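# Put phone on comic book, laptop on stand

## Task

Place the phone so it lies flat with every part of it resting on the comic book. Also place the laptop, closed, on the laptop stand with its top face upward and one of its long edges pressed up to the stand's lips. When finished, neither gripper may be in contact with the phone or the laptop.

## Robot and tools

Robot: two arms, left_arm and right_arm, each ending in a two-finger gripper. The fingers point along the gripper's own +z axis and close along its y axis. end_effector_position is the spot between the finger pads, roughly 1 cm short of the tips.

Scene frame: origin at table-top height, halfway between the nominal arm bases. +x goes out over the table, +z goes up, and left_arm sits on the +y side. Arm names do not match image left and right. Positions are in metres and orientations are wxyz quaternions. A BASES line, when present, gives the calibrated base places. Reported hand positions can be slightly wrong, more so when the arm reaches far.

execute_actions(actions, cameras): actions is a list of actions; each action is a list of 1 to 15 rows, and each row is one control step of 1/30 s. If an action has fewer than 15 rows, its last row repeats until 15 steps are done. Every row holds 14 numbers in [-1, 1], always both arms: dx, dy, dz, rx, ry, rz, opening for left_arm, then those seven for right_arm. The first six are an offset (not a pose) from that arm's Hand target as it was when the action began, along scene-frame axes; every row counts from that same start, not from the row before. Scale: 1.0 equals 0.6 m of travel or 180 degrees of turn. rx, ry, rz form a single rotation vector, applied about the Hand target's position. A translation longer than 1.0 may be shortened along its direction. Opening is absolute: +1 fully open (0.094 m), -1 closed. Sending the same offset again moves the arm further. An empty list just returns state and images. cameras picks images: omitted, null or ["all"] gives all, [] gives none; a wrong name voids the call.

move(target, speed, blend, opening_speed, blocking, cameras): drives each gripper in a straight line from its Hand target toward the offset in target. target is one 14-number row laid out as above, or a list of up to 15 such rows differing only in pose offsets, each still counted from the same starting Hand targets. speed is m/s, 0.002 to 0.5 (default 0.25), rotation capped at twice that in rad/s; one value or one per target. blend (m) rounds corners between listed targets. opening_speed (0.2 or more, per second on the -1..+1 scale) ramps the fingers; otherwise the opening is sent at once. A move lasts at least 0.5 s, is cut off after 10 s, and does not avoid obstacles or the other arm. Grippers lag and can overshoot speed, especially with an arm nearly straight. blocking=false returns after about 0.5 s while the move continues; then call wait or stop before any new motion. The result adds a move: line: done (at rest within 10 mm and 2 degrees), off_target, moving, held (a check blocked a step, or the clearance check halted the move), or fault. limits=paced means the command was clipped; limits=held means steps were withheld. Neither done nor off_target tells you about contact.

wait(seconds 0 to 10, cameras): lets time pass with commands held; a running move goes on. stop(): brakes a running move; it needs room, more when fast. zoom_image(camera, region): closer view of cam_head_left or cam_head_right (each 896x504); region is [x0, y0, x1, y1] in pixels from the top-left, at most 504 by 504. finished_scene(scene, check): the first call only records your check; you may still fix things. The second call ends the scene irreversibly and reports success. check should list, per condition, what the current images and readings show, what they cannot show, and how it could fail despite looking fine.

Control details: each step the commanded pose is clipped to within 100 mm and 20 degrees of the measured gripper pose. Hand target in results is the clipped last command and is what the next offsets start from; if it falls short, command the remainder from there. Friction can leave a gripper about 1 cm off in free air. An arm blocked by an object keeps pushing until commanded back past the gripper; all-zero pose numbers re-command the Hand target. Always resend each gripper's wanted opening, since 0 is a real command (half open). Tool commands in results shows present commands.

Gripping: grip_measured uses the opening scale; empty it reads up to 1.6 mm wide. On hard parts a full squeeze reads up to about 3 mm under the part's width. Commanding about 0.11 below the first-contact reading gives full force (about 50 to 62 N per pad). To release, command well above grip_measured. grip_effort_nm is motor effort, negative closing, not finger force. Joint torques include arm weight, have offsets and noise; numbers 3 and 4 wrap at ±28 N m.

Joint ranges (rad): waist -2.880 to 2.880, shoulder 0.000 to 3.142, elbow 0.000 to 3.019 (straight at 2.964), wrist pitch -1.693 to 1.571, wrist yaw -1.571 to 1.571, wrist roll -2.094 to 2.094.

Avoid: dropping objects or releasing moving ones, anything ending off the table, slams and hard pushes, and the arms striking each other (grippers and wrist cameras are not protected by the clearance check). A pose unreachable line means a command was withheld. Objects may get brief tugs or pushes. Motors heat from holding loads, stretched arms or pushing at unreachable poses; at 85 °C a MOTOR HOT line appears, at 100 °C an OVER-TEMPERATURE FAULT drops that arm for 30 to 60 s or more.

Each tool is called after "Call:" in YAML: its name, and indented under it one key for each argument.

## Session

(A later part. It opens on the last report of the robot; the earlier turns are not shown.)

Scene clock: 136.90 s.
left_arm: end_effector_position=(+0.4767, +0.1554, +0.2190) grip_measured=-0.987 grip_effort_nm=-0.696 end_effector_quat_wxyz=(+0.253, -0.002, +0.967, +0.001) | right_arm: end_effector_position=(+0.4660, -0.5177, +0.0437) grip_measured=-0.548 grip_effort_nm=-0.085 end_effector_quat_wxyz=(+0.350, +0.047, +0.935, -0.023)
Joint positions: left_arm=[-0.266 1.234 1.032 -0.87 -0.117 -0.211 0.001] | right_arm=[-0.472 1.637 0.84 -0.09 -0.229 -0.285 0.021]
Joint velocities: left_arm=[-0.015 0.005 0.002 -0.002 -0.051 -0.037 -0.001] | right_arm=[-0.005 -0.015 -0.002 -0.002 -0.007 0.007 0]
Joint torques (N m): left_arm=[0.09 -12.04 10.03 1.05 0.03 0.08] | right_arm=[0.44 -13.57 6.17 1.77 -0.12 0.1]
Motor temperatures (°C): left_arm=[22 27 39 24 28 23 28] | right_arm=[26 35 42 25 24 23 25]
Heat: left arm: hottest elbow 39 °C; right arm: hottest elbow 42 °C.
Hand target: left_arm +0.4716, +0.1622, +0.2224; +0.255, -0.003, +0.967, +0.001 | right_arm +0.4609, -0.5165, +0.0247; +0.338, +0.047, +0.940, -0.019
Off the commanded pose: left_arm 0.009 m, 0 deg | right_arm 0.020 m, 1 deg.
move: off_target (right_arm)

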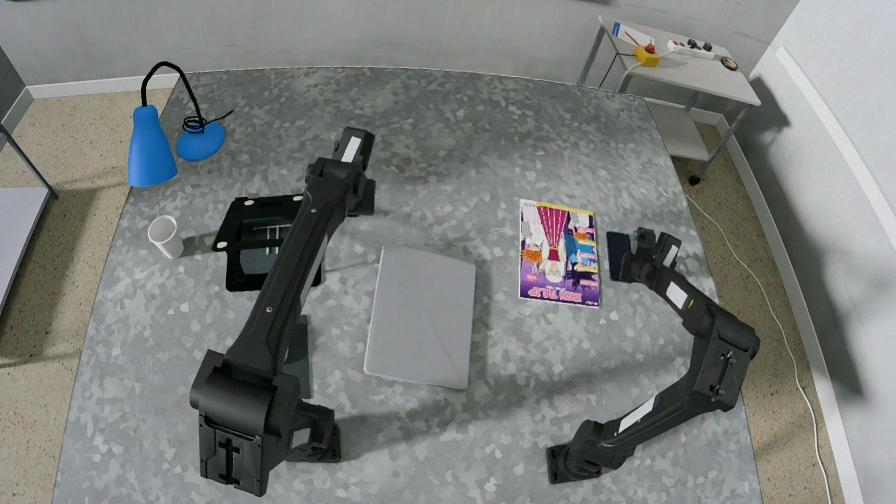

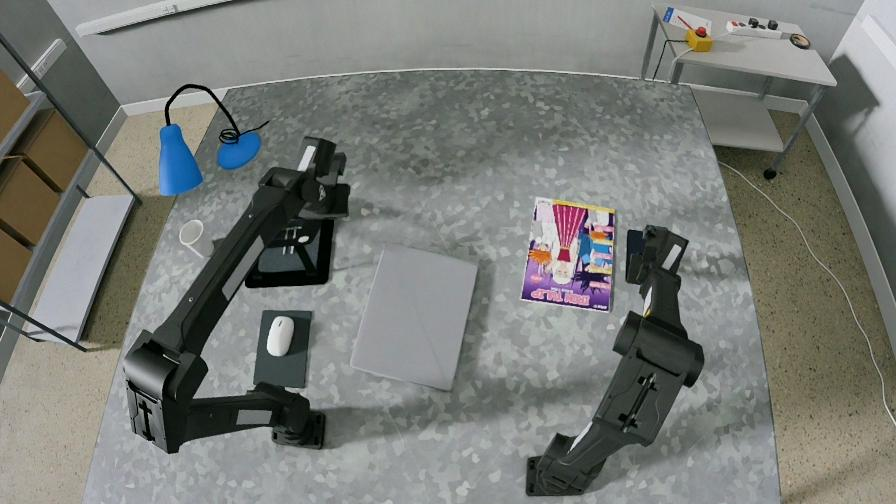

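Call:
move:
  target:
    - [0,0,0,0,0,0,-1,0.0,0,0.2,0,0,0,-0.55]
    - [0,0,0,0,0,0,-1,0.0,0.06,0.2,0,0.167,0,-0.55]
  speed: 0.15

Call:
zoom_image:
  camera: "cam_head_left"
  region: [590, 190, 710, 310]

Call:
zoom_image:
  camera: "cam_head_right"
  region: [590, 190, 710, 310]

Scene clock: 148.13 s.
left_arm: end_effector_position=(+0.4767, +0.1554, +0.2190) grip_measured=-0.987 grip_effort_nm=-0.701 end_effector_quat_wxyz=(+0.253, -0.002, +0.967, +0.001) | right_arm: end_effector_position=(+0.4432, -0.4789, +0.1359) grip_measured=-0.549 grip_effort_nm=-0.081 end_effector_quat_wxyz=(+0.076, +0.044, +0.996, -0.023)
Joint positions: left_arm=[-0.266 1.234 1.032 -0.87 -0.117 -0.211 0.001] | right_arm=[-0.345 1.603 1.261 -1.07 0.001 -0.251 0.021]
Joint velocities: left_arm=[-0.005 -0.005 -0.002 0.007 -0.007 0.007 0] | right_arm=[-0.005 -0.015 0.012 -0.002 -0.022 -0.007 0]
Joint torques (N m): left_arm=[-0.03 -12.04 9.83 0.98 0.07 0.12] | right_arm=[1.32 -14.74 12.75 0.06 0.09 0.22]
Motor temperatures (°C): left_arm=[22 27 39 24 28 23 28] | right_arm=[26 35 43 25 24 23 25]
Heat: left arm: hottest elbow 39 °C; right arm: hottest elbow 43 °C.
Hand target: left_arm +0.4716, +0.1622, +0.2224; +0.255, -0.003, +0.967, +0.001 | right_arm +0.4638, -0.4807, +0.1430; +0.082, +0.043, +0.995, -0.026
Off the commanded pose: left_arm 0.009 m, 0 deg | right_arm 0.020 m, 1 deg.
move: off_target (right_arm)

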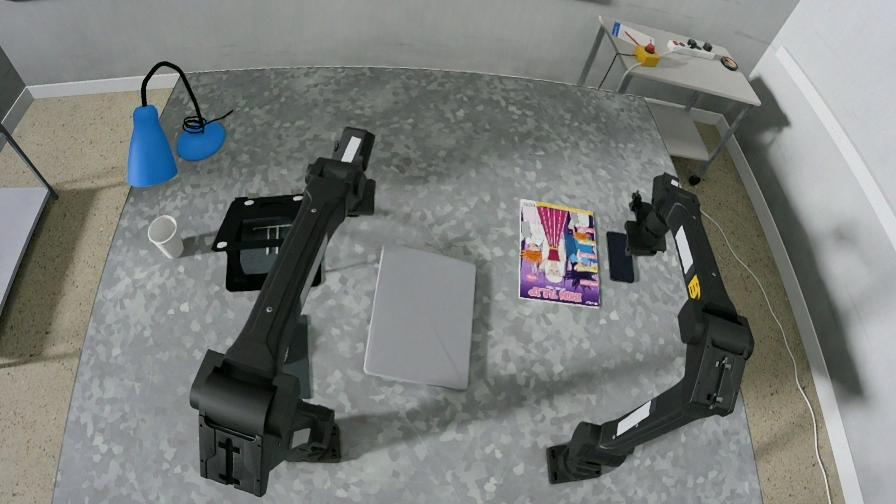

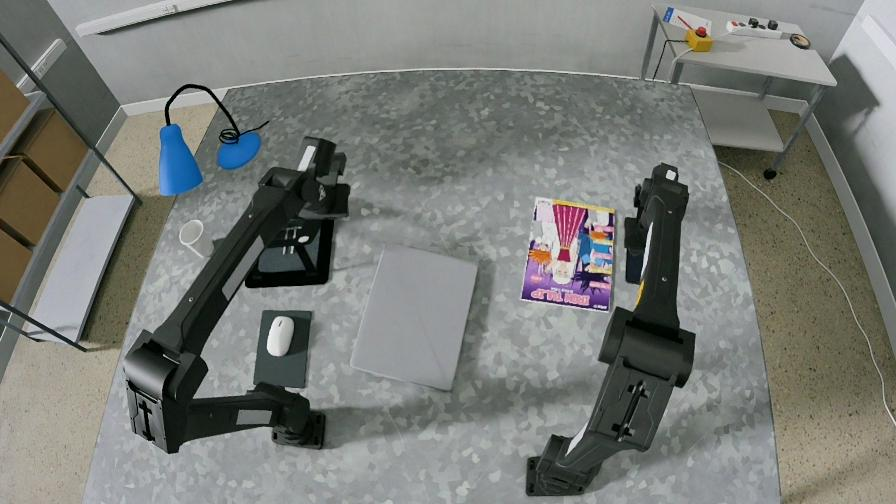

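Scaled by 4.200.

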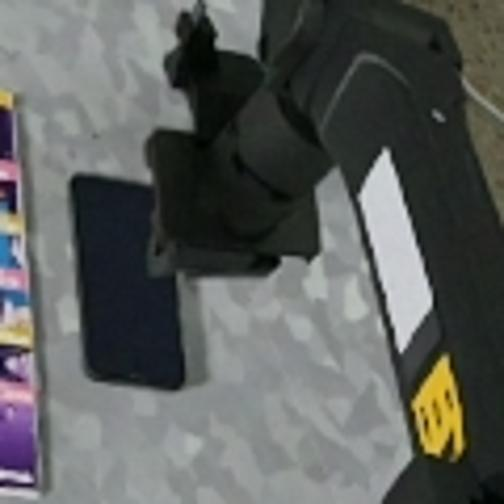

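Scaled by 4.200.

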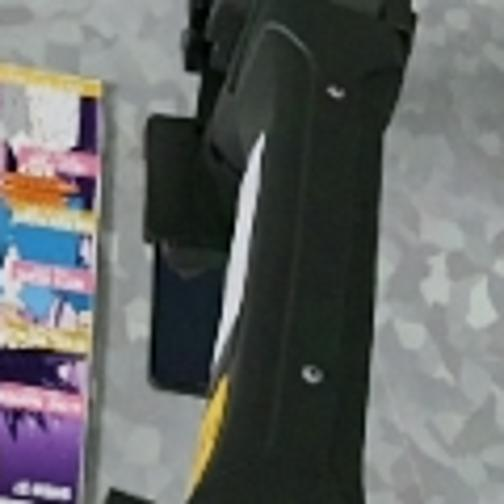

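Call:
move:
  target:
    - [0,0,0,0,0,0,-1,0.05,-0.02,0,0,0,0,1]
    - [0,0,0,0,0,0,-1,0.05,-0.02,-0.07,0,0,0,1]
  speed: 0.15

Call:
zoom_image:
  camera: "cam_head_left"
  region: [590, 190, 710, 310]

Call:
zoom_image:
  camera: "cam_head_right"
  region: [590, 190, 710, 310]

Scene clock: 156.97 s.
left_arm: end_effector_position=(+0.4767, +0.1554, +0.2190) grip_measured=-0.987 grip_effort_nm=-0.691 end_effector_quat_wxyz=(+0.253, -0.002, +0.967, +0.001) | right_arm: end_effector_position=(+0.4869, -0.4944, +0.1145) grip_measured=+0.999 grip_effort_nm=0.061 end_effector_quat_wxyz=(+0.088, +0.045, +0.995, -0.027)
Joint positions: left_arm=[-0.266 1.234 1.032 -0.87 -0.117 -0.211 0.001] | right_arm=[-0.345 1.721 1.35 -1.014 0.001 -0.25 0.094]
Joint velocities: left_arm=[-0.015 -0.005 -0.002 -0.027 -0.022 -0.022 0] | right_arm=[0.005 -0.005 0.012 -0.002 -0.007 -0.022 0]
Joint torques (N m): left_arm=[-0.91 -12.34 10.13 0.73 0.04 0.1] | right_arm=[0.85 -17.08 8.9 0.9 0.08 0.17]
Motor temperatures (°C): left_arm=[22 27 39 24 28 23 28] | right_arm=[26 35 44 25 24 23 25]
Heat: left arm: hottest elbow 39 °C; right arm: hottest elbow 44 °C.
Hand target: left_arm +0.4716, +0.1622, +0.2224; +0.255, -0.003, +0.967, +0.001 | right_arm +0.4930, -0.4935, +0.1005; +0.082, +0.043, +0.995, -0.026
Off the commanded pose: left_arm 0.009 m, 0 deg | right_arm 0.015 m, 1 deg.
move: off_target (right_arm)

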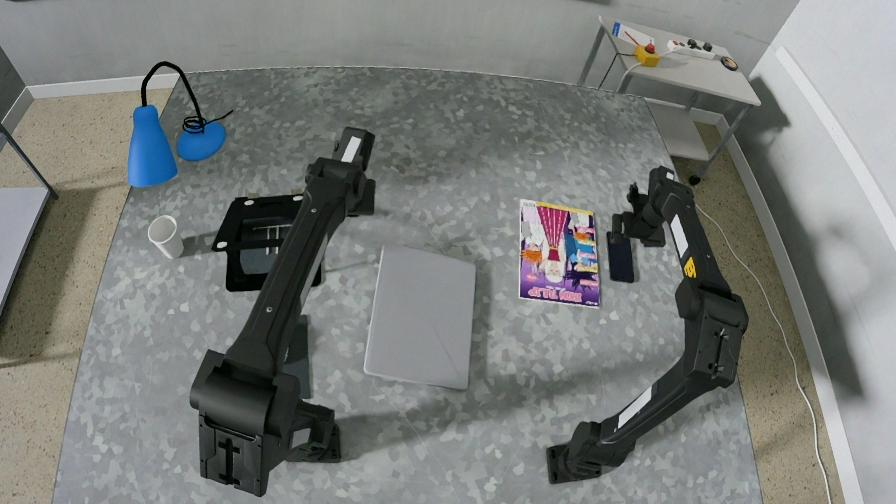

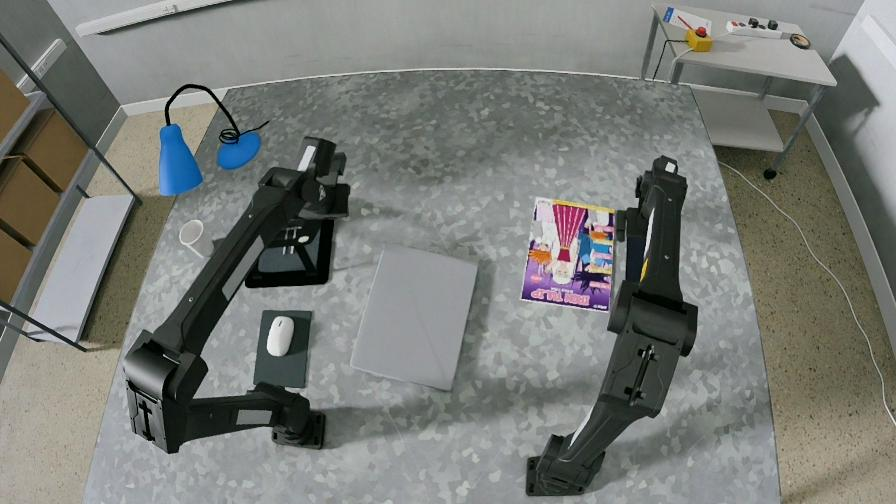

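Scaled by 4.200.

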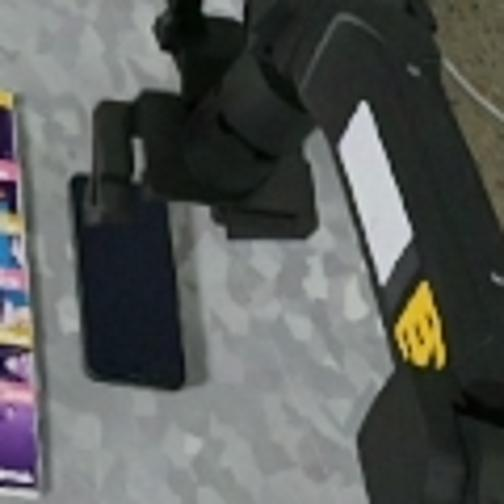

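Scaled by 4.200.

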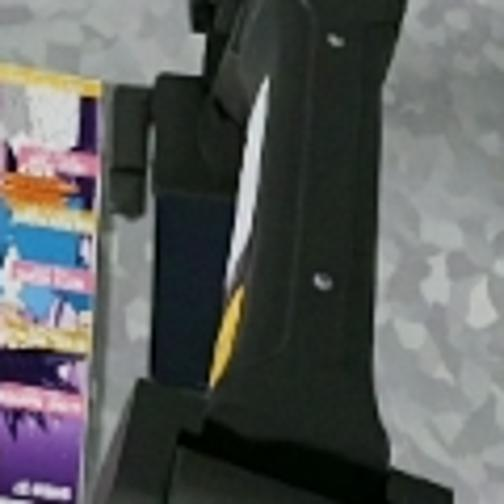

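Call:
move:
  target: [0,0,0,0,0,0,-1,0.025,0.005,-0.12,0,0,0,1]
  speed: 0.12

Call:
zoom_image:
  camera: "cam_head_left"
  region: [590, 190, 710, 310]

Call:
zoom_image:
  camera: "cam_head_right"
  region: [590, 190, 710, 310]

Scene clock: 164.57 s.
left_arm: end_effector_position=(+0.4767, +0.1554, +0.2190) grip_measured=-0.987 grip_effort_nm=-0.696 end_effector_quat_wxyz=(+0.253, -0.002, +0.967, +0.001) | right_arm: end_effector_position=(+0.5069, -0.4981, +0.0472) grip_measured=+0.999 grip_effort_nm=0.066 end_effector_quat_wxyz=(+0.094, +0.045, +0.994, -0.029)
Joint positions: left_arm=[-0.266 1.234 1.032 -0.87 -0.117 -0.211 0.001] | right_arm=[-0.339 1.838 1.319 -0.855 0.002 -0.244 0.094]
Joint velocities: left_arm=[-0.015 -0.005 -0.022 0.002 -0.051 0.022 -0.001] | right_arm=[-0.005 -0.015 0.002 -0.007 -0.051 0.007 -0.001]
Joint torques (N m): left_arm=[-0.67 -12.69 9.76 0.68 0.05 0.16] | right_arm=[1.38 -18.08 7.47 0.91 0.1 0.24]
Motor temperatures (°C): left_arm=[22 27 39 24 28 23 28] | right_arm=[26 35 44 25 24 23 25]
Heat: left arm: hottest elbow 39 °C; right arm: hottest elbow 44 °C.
Hand target: left_arm +0.4716, +0.1622, +0.2224; +0.255, -0.003, +0.967, +0.001 | right_arm +0.5070, -0.4913, +0.0284; +0.082, +0.043, +0.995, -0.026
Off the commanded pose: left_arm 0.009 m, 0 deg | right_arm 0.020 m, 1 deg.
move: off_target (right_arm)

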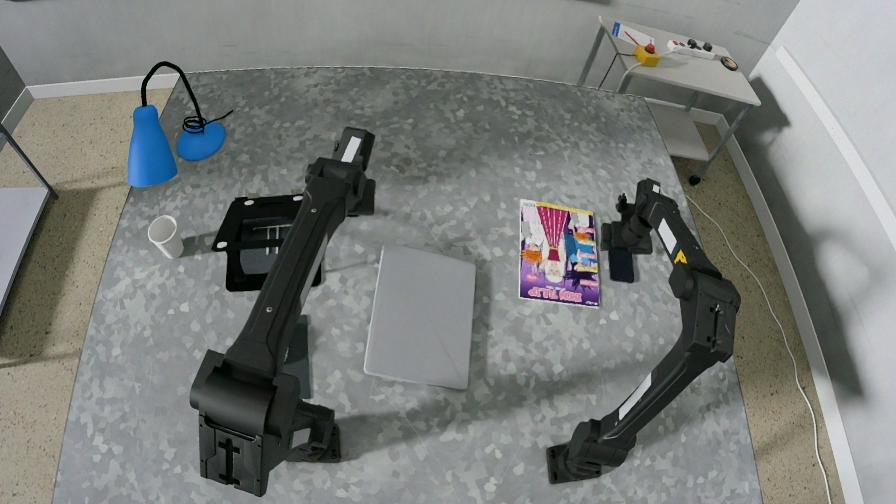

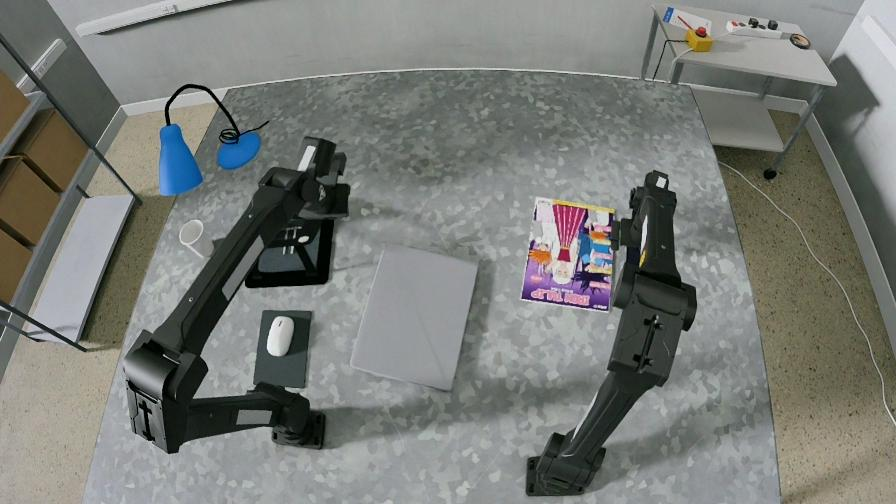

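Scaled by 4.200.

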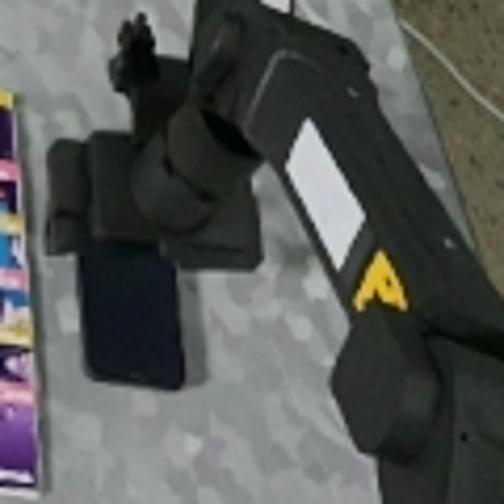

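Scaled by 4.200.

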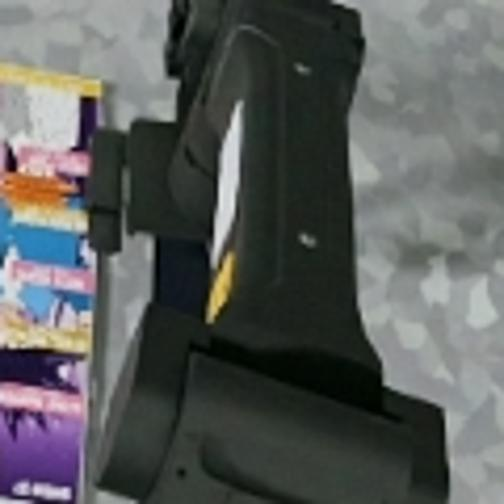

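Call:
move:
  target: [0,0,0,0,0,0,-1,0,0,-0.02,0,0,0,1]
  speed: 0.05

Scene clock: 179.70 s.
left_arm: end_effector_position=(+0.4767, +0.1554, +0.2190) grip_measured=-0.987 grip_effort_nm=-0.701 end_effector_quat_wxyz=(+0.253, -0.002, +0.967, +0.001) | right_arm: end_effector_position=(+0.5102, -0.4993, +0.0422) grip_measured=+0.999 grip_effort_nm=0.066 end_effector_quat_wxyz=(+0.100, +0.045, +0.993, -0.031)
Joint positions: left_arm=[-0.266 1.234 1.032 -0.87 -0.117 -0.211 0.001] | right_arm=[-0.339 1.846 1.313 -0.828 0.002 -0.243 0.094]
Joint velocities: left_arm=[-0.005 -0.024 0.007 -0.012 -0.022 -0.066 0] | right_arm=[-0.005 -0.005 -0.012 -0.002 -0.081 0.007 0.001]
Joint torques (N m): left_arm=[-0.5 -12.63 9.98 0.69 0 0.04] | right_arm=[1.38 -17.96 6.87 0.95 0.1 0.22]
Motor temperatures (°C): left_arm=[22 27 39 24 28 23 28] | right_arm=[26 35 44 25 24 23 25]
Heat: left arm: hottest elbow 39 °C; right arm: hottest elbow 44 °C.
Hand target: left_arm +0.4716, +0.1622, +0.2224; +0.255, -0.003, +0.967, +0.001 | right_arm +0.5067, -0.4913, +0.0163; +0.082, +0.043, +0.995, -0.026
Off the commanded pose: left_arm 0.009 m, 0 deg | right_arm 0.027 m, 2 deg.
move: off_target (right_arm)

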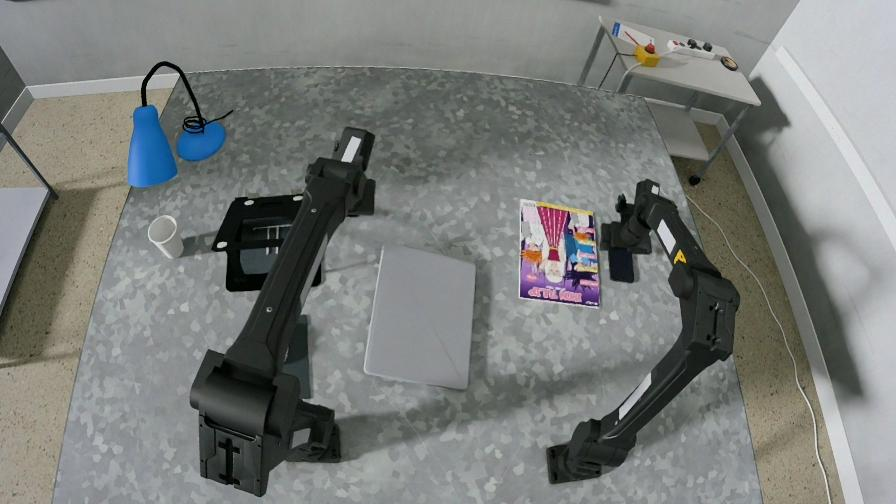

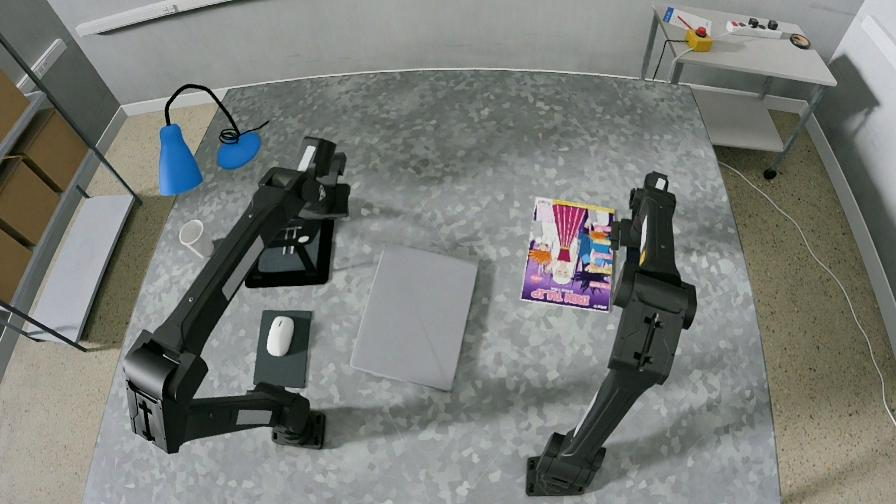

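Call:
move:
  target: [0,0,0,0,0,0,-1,0,0,-0.025,0,0,0,1]
  speed: 0.05

Call:
zoom_image:
  camera: "cam_head_left"
  region: [500, 170, 700, 310]

Scene clock: 182.57 s.
left_arm: end_effector_position=(+0.4767, +0.1554, +0.2190) grip_measured=-0.987 grip_effort_nm=-0.696 end_effector_quat_wxyz=(+0.253, -0.002, +0.967, +0.001) | right_arm: end_effector_position=(+0.5102, -0.4993, +0.0255) grip_measured=+0.999 grip_effort_nm=0.066 end_effector_quat_wxyz=(+0.099, +0.045, +0.994, -0.031)
Joint positions: left_arm=[-0.266 1.234 1.032 -0.87 -0.117 -0.211 0.001] | right_arm=[-0.339 1.87 1.299 -0.793 0.002 -0.243 0.094]
Joint velocities: left_arm=[-0.005 0.005 -0.002 0.002 -0.066 -0.066 0.001] | right_arm=[0.005 -0.005 -0.012 0.012 -0.007 0.007 0.001]
Joint torques (N m): left_arm=[-0.38 -12.34 9.88 0.95 0 0.13] | right_arm=[1.38 -18.08 6.8 0.94 0.09 0.22]
Motor temperatures (°C): left_arm=[22 27 39 24 27 23 28] | right_arm=[26 35 43 25 24 23 25]
Heat: left arm: hottest elbow 39 °C; right arm: hottest elbow 43 °C.
Hand target: left_arm +0.4716, +0.1622, +0.2224; +0.255, -0.003, +0.967, +0.001 | right_arm +0.5067, -0.4915, +0.0015; +0.082, +0.043, +0.995, -0.026
Off the commanded pose: left_arm 0.009 m, 0 deg | right_arm 0.026 m, 2 deg.
move: off_target (right_arm)

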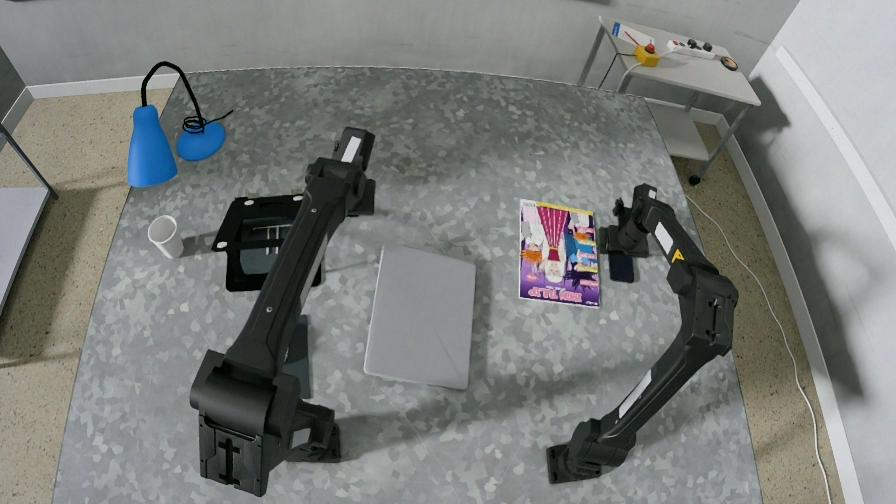

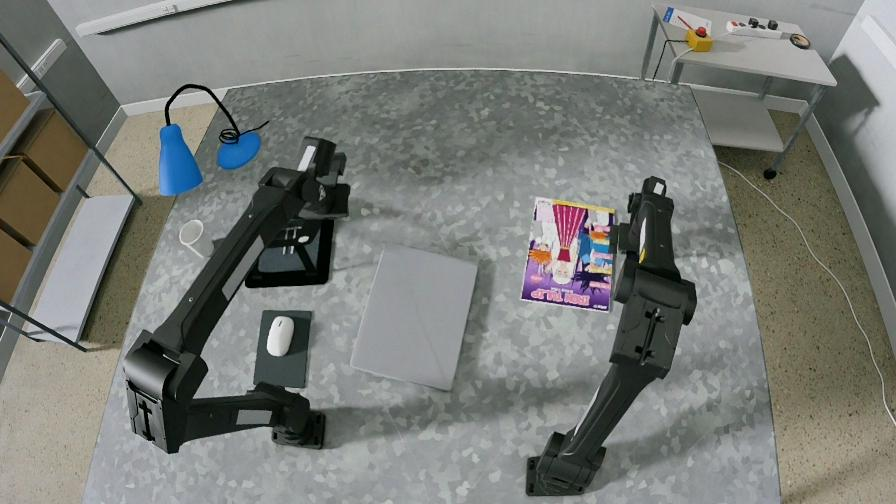

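Scaled by 2.520.

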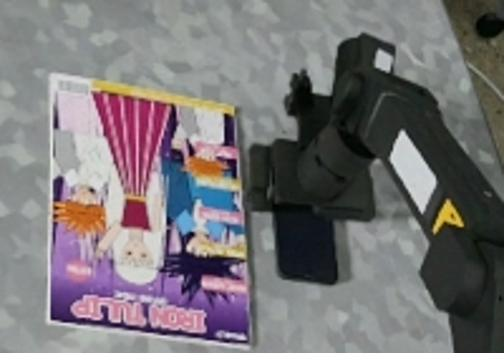

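Call:
move:
  target: [0,0,0,0,0,0,-1,0,0,-0.02,0,0,0,1]
  speed: 0.04
  cameras: []

Scene clock: 185.20 s.
left_arm: end_effector_position=(+0.4767, +0.1554, +0.2190) grip_measured=-0.987 grip_effort_nm=-0.691 end_effector_quat_wxyz=(+0.253, -0.002, +0.967, +0.001) | right_arm: end_effector_position=(+0.5126, -0.5001, +0.0204) grip_measured=+0.999 grip_effort_nm=0.061 end_effector_quat_wxyz=(+0.105, +0.045, +0.993, -0.033)
Joint positions: left_arm=[-0.266 1.234 1.032 -0.87 -0.117 -0.211 0.001] | right_arm=[-0.338 1.877 1.293 -0.767 0.005 -0.243 0.094]
Joint velocities: left_arm=[-0.005 -0.005 -0.002 -0.012 -0.007 -0.007 0] | right_arm=[-0.005 -0.005 0.002 0.002 -0.007 -0.007 0]
Joint torques (N m): left_arm=[-0.5 -12.63 9.92 1.09 0.04 0.08] | right_arm=[1.32 -17.61 6.57 1.05 0.07 0.21]
Motor temperatures (°C): left_arm=[22 27 39 24 27 23 28] | right_arm=[26 35 43 25 24 23 25]
Heat: left arm: hottest elbow 39 °C; right arm: hottest elbow 43 °C.
Hand target: left_arm +0.4716, +0.1622, +0.2224; +0.255, -0.003, +0.967, +0.001 | right_arm +0.5064, -0.4915, -0.0107; +0.082, +0.043, +0.995, -0.026
Off the commanded pose: left_arm 0.009 m, 0 deg | right_arm 0.033 m, 3 deg.
move: off_target (right_arm)
No camera images: "cameras" was empty.

Call:
move:
  target: [0,0,0,0,0,0,-1,0,0,0,0,0,0,0.1]
  opening_speed: 0.4
  speed: 0.04

Call:
zoom_image:
  camera: "cam_head_left"
  region: [500, 170, 700, 310]

Call:
zoom_image:
  camera: "cam_head_right"
  region: [510, 170, 710, 310]

Scene clock: 192.07 s.
left_arm: end_effector_position=(+0.4767, +0.1554, +0.2190) grip_measured=-0.987 grip_effort_nm=-0.696 end_effector_quat_wxyz=(+0.253, -0.002, +0.967, +0.001) | right_arm: end_effector_position=(+0.5137, -0.5015, +0.0208) grip_measured=+0.103 grip_effort_nm=-0.095 end_effector_quat_wxyz=(+0.107, +0.045, +0.993, -0.037)
Joint positions: left_arm=[-0.266 1.234 1.032 -0.87 -0.117 -0.211 0.001] | right_arm=[-0.338 1.877 1.293 -0.761 0.01 -0.243 0.052]
Joint velocities: left_arm=[0.005 -0.015 -0.007 -0.022 -0.022 -0.066 0] | right_arm=[-0.005 0.005 -0.007 0.002 0.037 -0.066 0]
Joint torques (N m): left_arm=[-0.15 -11.58 9.87 0.94 -0.01 0.11] | right_arm=[1.26 -17.38 6.46 0.79 -0.17 0.22]
Motor temperatures (°C): left_arm=[22 27 39 24 27 23 28] | right_arm=[26 36 43 25 24 23 25]
Heat: left arm: hottest elbow 39 °C; right arm: hottest elbow 43 °C.
Hand target: left_arm +0.4716, +0.1622, +0.2224; +0.255, -0.003, +0.967, +0.001 | right_arm +0.5064, -0.4915, -0.0107; +0.082, +0.043, +0.995, -0.026
Off the commanded pose: left_arm 0.009 m, 0 deg | right_arm 0.034 m, 3 deg.
move: off_target (right_arm)

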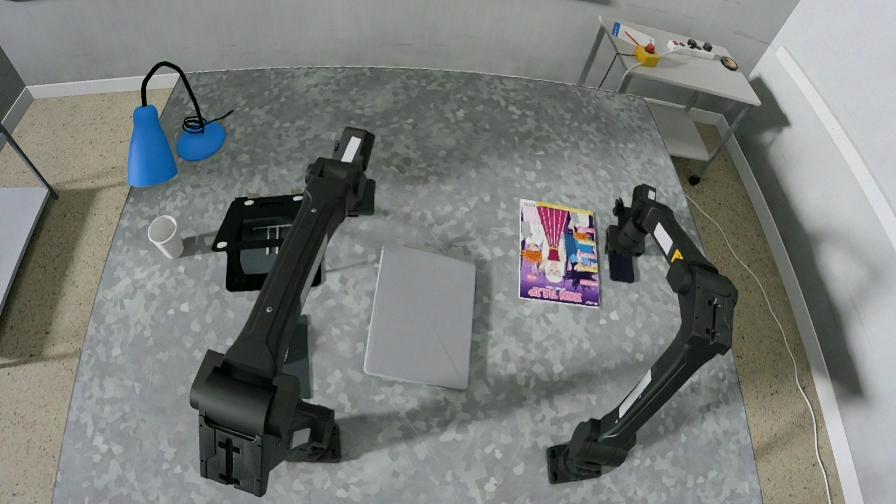

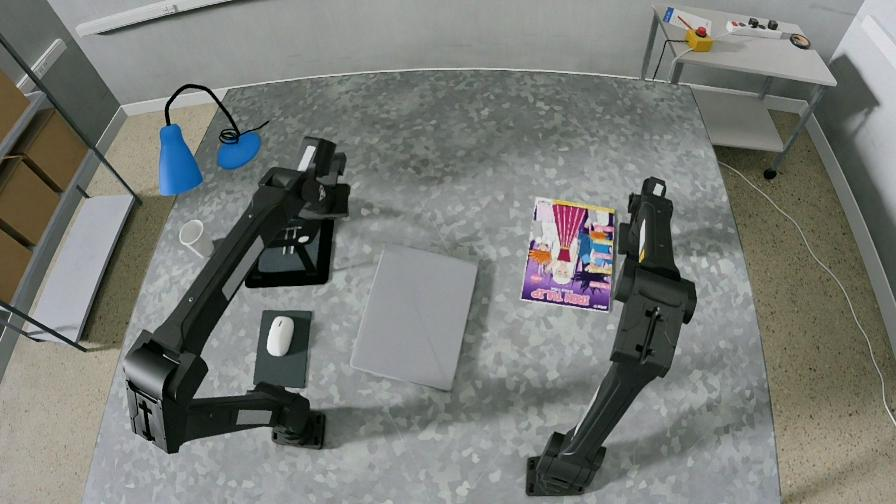

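Scaled by 2.520.

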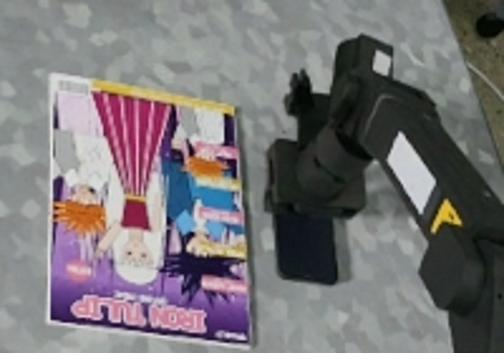

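Scaled by 2.520.

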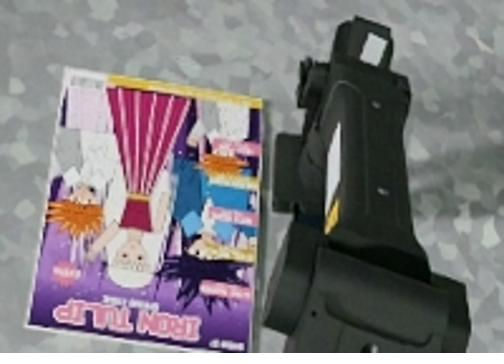

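Call:
move:
  target: [0,0,0,0,0,0,-1,0,0,0,0,0,0,-0.3]
  opening_speed: 0.3
  speed: 0.04

Call:
zoom_image:
  camera: "cam_head_left"
  region: [560, 180, 680, 300]

Scene clock: 196.07 s.
left_arm: end_effector_position=(+0.4767, +0.1554, +0.2190) grip_measured=-0.987 grip_effort_nm=-0.696 end_effector_quat_wxyz=(+0.253, -0.002, +0.967, +0.001) | right_arm: end_effector_position=(+0.5140, -0.5015, +0.0208) grip_measured=-0.297 grip_effort_nm=-0.134 end_effector_quat_wxyz=(+0.107, +0.045, +0.993, -0.037)
Joint positions: left_arm=[-0.266 1.234 1.032 -0.87 -0.117 -0.211 0.001] | right_arm=[-0.338 1.877 1.293 -0.759 0.01 -0.243 0.033]
Joint velocities: left_arm=[0.005 0.005 0.002 -0.012 -0.007 -0.051 0] | right_arm=[-0.015 -0.005 0.017 0.007 0.081 0.037 -0.002]
Joint torques (N m): left_arm=[-0.21 -12.86 10.07 0.85 -0.02 0.11] | right_arm=[1.32 -17.44 6.48 0.75 -0.17 0.22]
Motor temperatures (°C): left_arm=[22 27 39 24 27 23 28] | right_arm=[26 36 43 25 24 23 25]
Heat: left arm: hottest elbow 39 °C; right arm: hottest elbow 43 °C.
Hand target: left_arm +0.4716, +0.1622, +0.2224; +0.255, -0.003, +0.967, +0.001 | right_arm +0.5064, -0.4915, -0.0107; +0.082, +0.043, +0.995, -0.026
Off the commanded pose: left_arm 0.009 m, 0 deg | right_arm 0.034 m, 3 deg.
move: off_target (right_arm)

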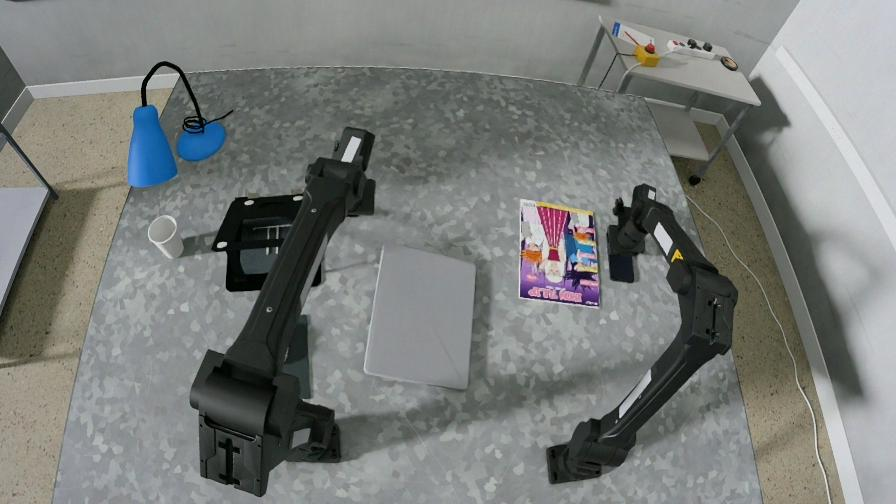

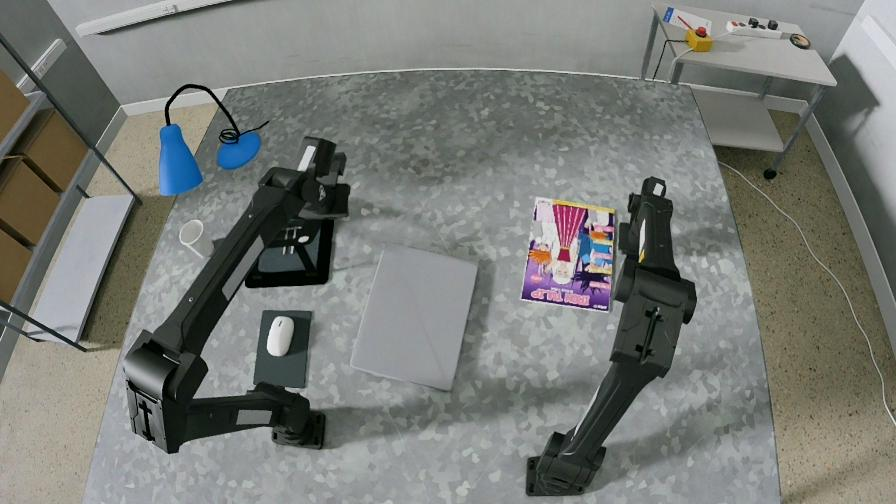

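Scaled by 4.200.

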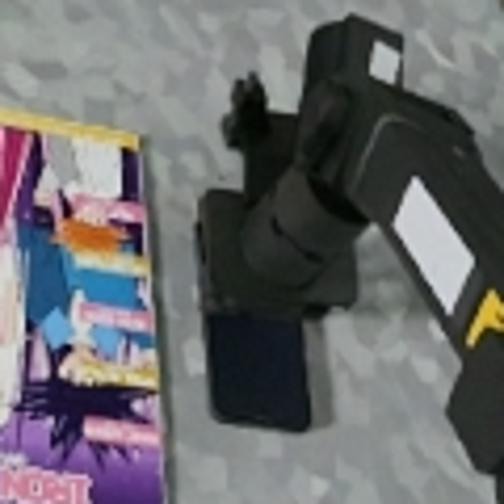

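Call:
move:
  target: [0,0,0,0,0,0,-1,0,0,0.03,0,0,0,1]
  opening_speed: 0.8
  speed: 0.05

Call:
zoom_image:
  camera: "cam_head_left"
  region: [560, 180, 680, 300]

Call:
zoom_image:
  camera: "cam_head_right"
  region: [570, 180, 690, 300]

Scene clock: 203.53 s.
left_arm: end_effector_position=(+0.4767, +0.1554, +0.2190) grip_measured=-0.987 grip_effort_nm=-0.696 end_effector_quat_wxyz=(+0.253, -0.002, +0.967, +0.001) | right_arm: end_effector_position=(+0.5118, -0.4930, +0.0197) grip_measured=+0.997 grip_effort_nm=0.081 end_effector_quat_wxyz=(+0.098, +0.039, +0.994, -0.031)
Joint positions: left_arm=[-0.266 1.234 1.032 -0.87 -0.117 -0.211 0.001] | right_arm=[-0.327 1.877 1.293 -0.78 0.005 -0.243 0.094]
Joint velocities: left_arm=[-0.005 -0.005 -0.002 -0.017 0.037 -0.037 0] | right_arm=[-0.005 -0.005 -0.007 -0.002 0.081 -0.037 0.001]
Joint torques (N m): left_arm=[-0.56 -11.93 10.14 0.84 0.03 0.14] | right_arm=[0.44 -19.43 7.68 0.03 0.02 0.22]
Motor temperatures (°C): left_arm=[22 27 39 24 27 23 28] | right_arm=[26 36 43 25 24 23 25]
Heat: left arm: hottest elbow 39 °C; right arm: hottest elbow 43 °C.
Hand target: left_arm +0.4716, +0.1622, +0.2224; +0.255, -0.003, +0.967, +0.001 | right_arm +0.5066, -0.4915, +0.0073; +0.082, +0.043, +0.995, -0.026
Off the commanded pose: left_arm 0.009 m, 0 deg | right_arm 0.014 m, 2 deg.
move: off_target (right_arm)

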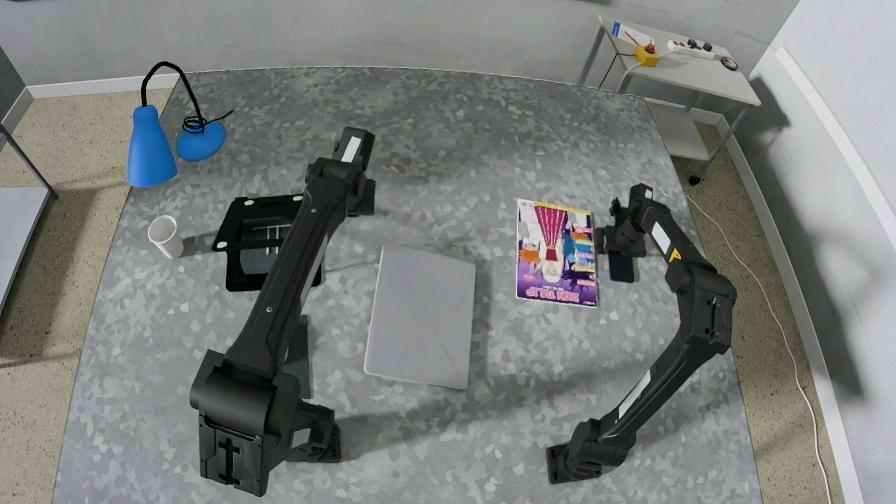

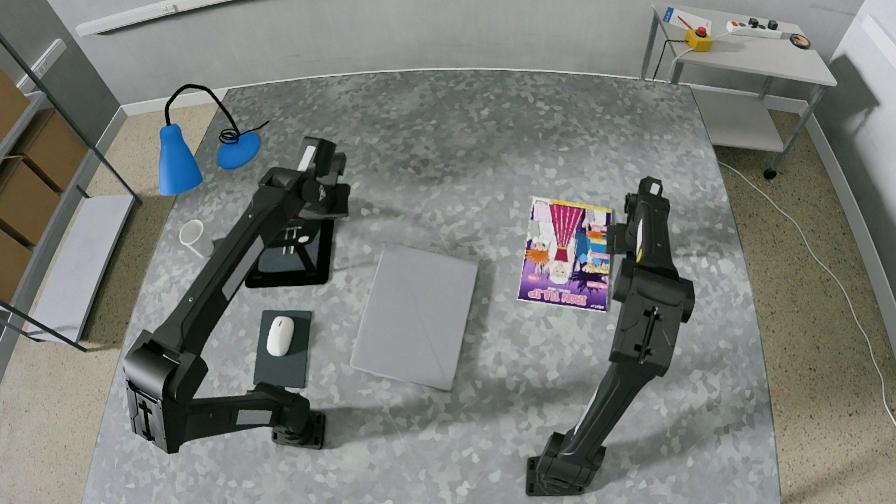

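Scaled by 4.200.

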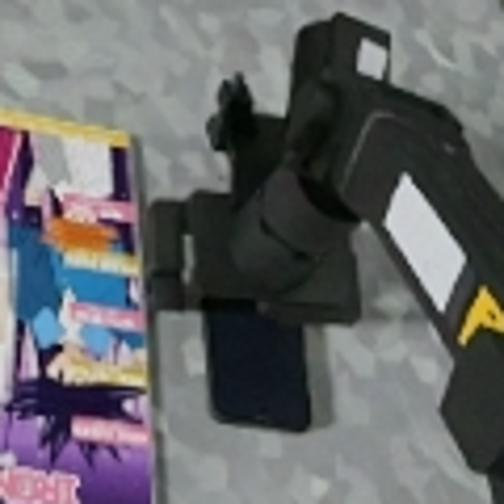

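Scaled by 4.200.

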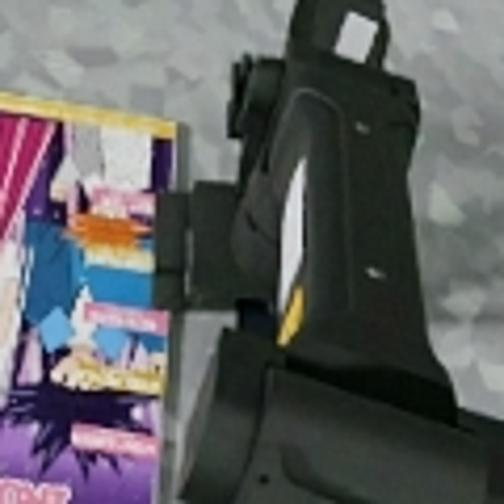

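Call:
move:
  target:
    - [0,0,0,0,0,0,-1,0,-0.01,0.1,0,0.03,0,1]
    - [0,0,0,0,0,0,-1,-0.02,-0.03,0.1,0,0.06,0,1]
  speed: 0.06

Call:
zoom_image:
  camera: "cam_head_left"
  region: [560, 180, 680, 300]

Call:
zoom_image:
  camera: "cam_head_right"
  region: [570, 180, 690, 300]

Scene clock: 216.97 s.
left_arm: end_effector_position=(+0.4767, +0.1554, +0.2190) grip_measured=-0.987 grip_effort_nm=-0.691 end_effector_quat_wxyz=(+0.253, -0.002, +0.967, +0.001) | right_arm: end_effector_position=(+0.4802, -0.4962, +0.0630) grip_measured=+0.999 grip_effort_nm=0.066 end_effector_quat_wxyz=(-0.019, +0.039, +0.999, -0.026)
Joint positions: left_arm=[-0.266 1.234 1.032 -0.87 -0.117 -0.211 0.001] | right_arm=[-0.334 1.877 1.437 -1.153 0.06 -0.25 0.094]
Joint velocities: left_arm=[-0.005 -0.015 -0.022 0.022 -0.037 0.007 0] | right_arm=[0.005 -0.005 0.012 -0.007 0.037 0.051 -0.001]
Joint torques (N m): left_arm=[-0.73 -12.57 10.04 0.84 -0.01 0.17] | right_arm=[-0.32 -19.08 11.81 -0.17 0.13 0.09]
Motor temperatures (°C): left_arm=[22 27 39 24 27 23 28] | right_arm=[26 37 43 25 24 23 25]
Heat: left arm: hottest elbow 39 °C; right arm: hottest elbow 43 °C.
Hand target: left_arm +0.4716, +0.1622, +0.2224; +0.255, -0.003, +0.967, +0.001 | right_arm +0.4953, -0.5089, +0.0670; -0.012, +0.041, +0.999, -0.029
Off the commanded pose: left_arm 0.009 m, 0 deg | right_arm 0.020 m, 1 deg.
move: off_target (right_arm)

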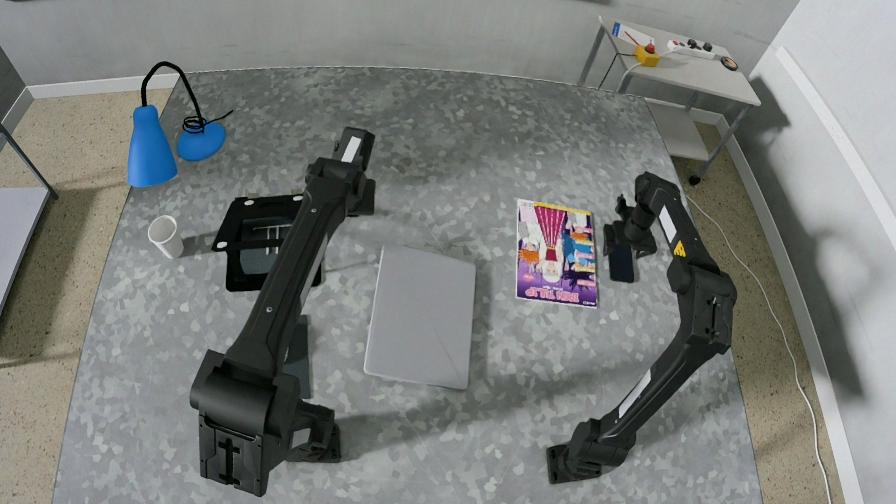

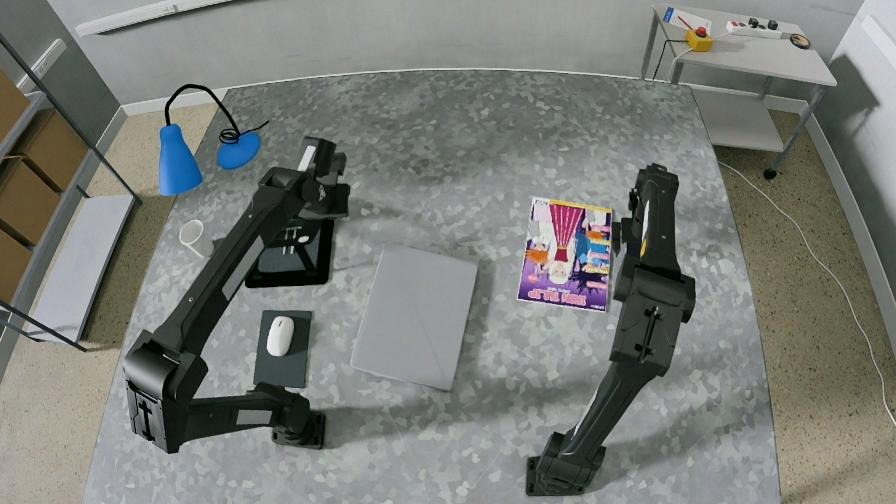

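Scaled by 4.200.

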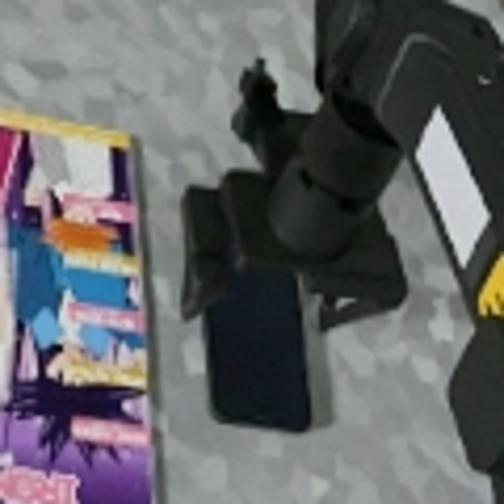

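Scaled by 4.200.

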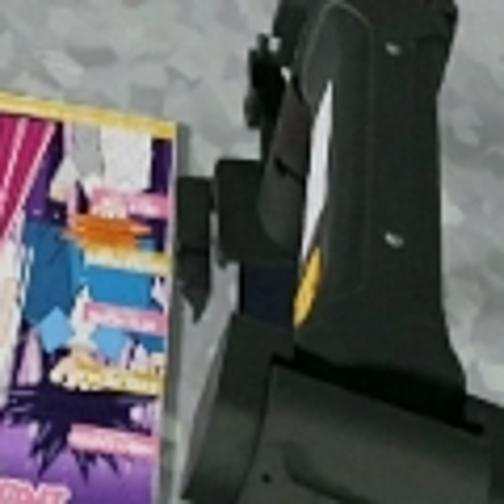

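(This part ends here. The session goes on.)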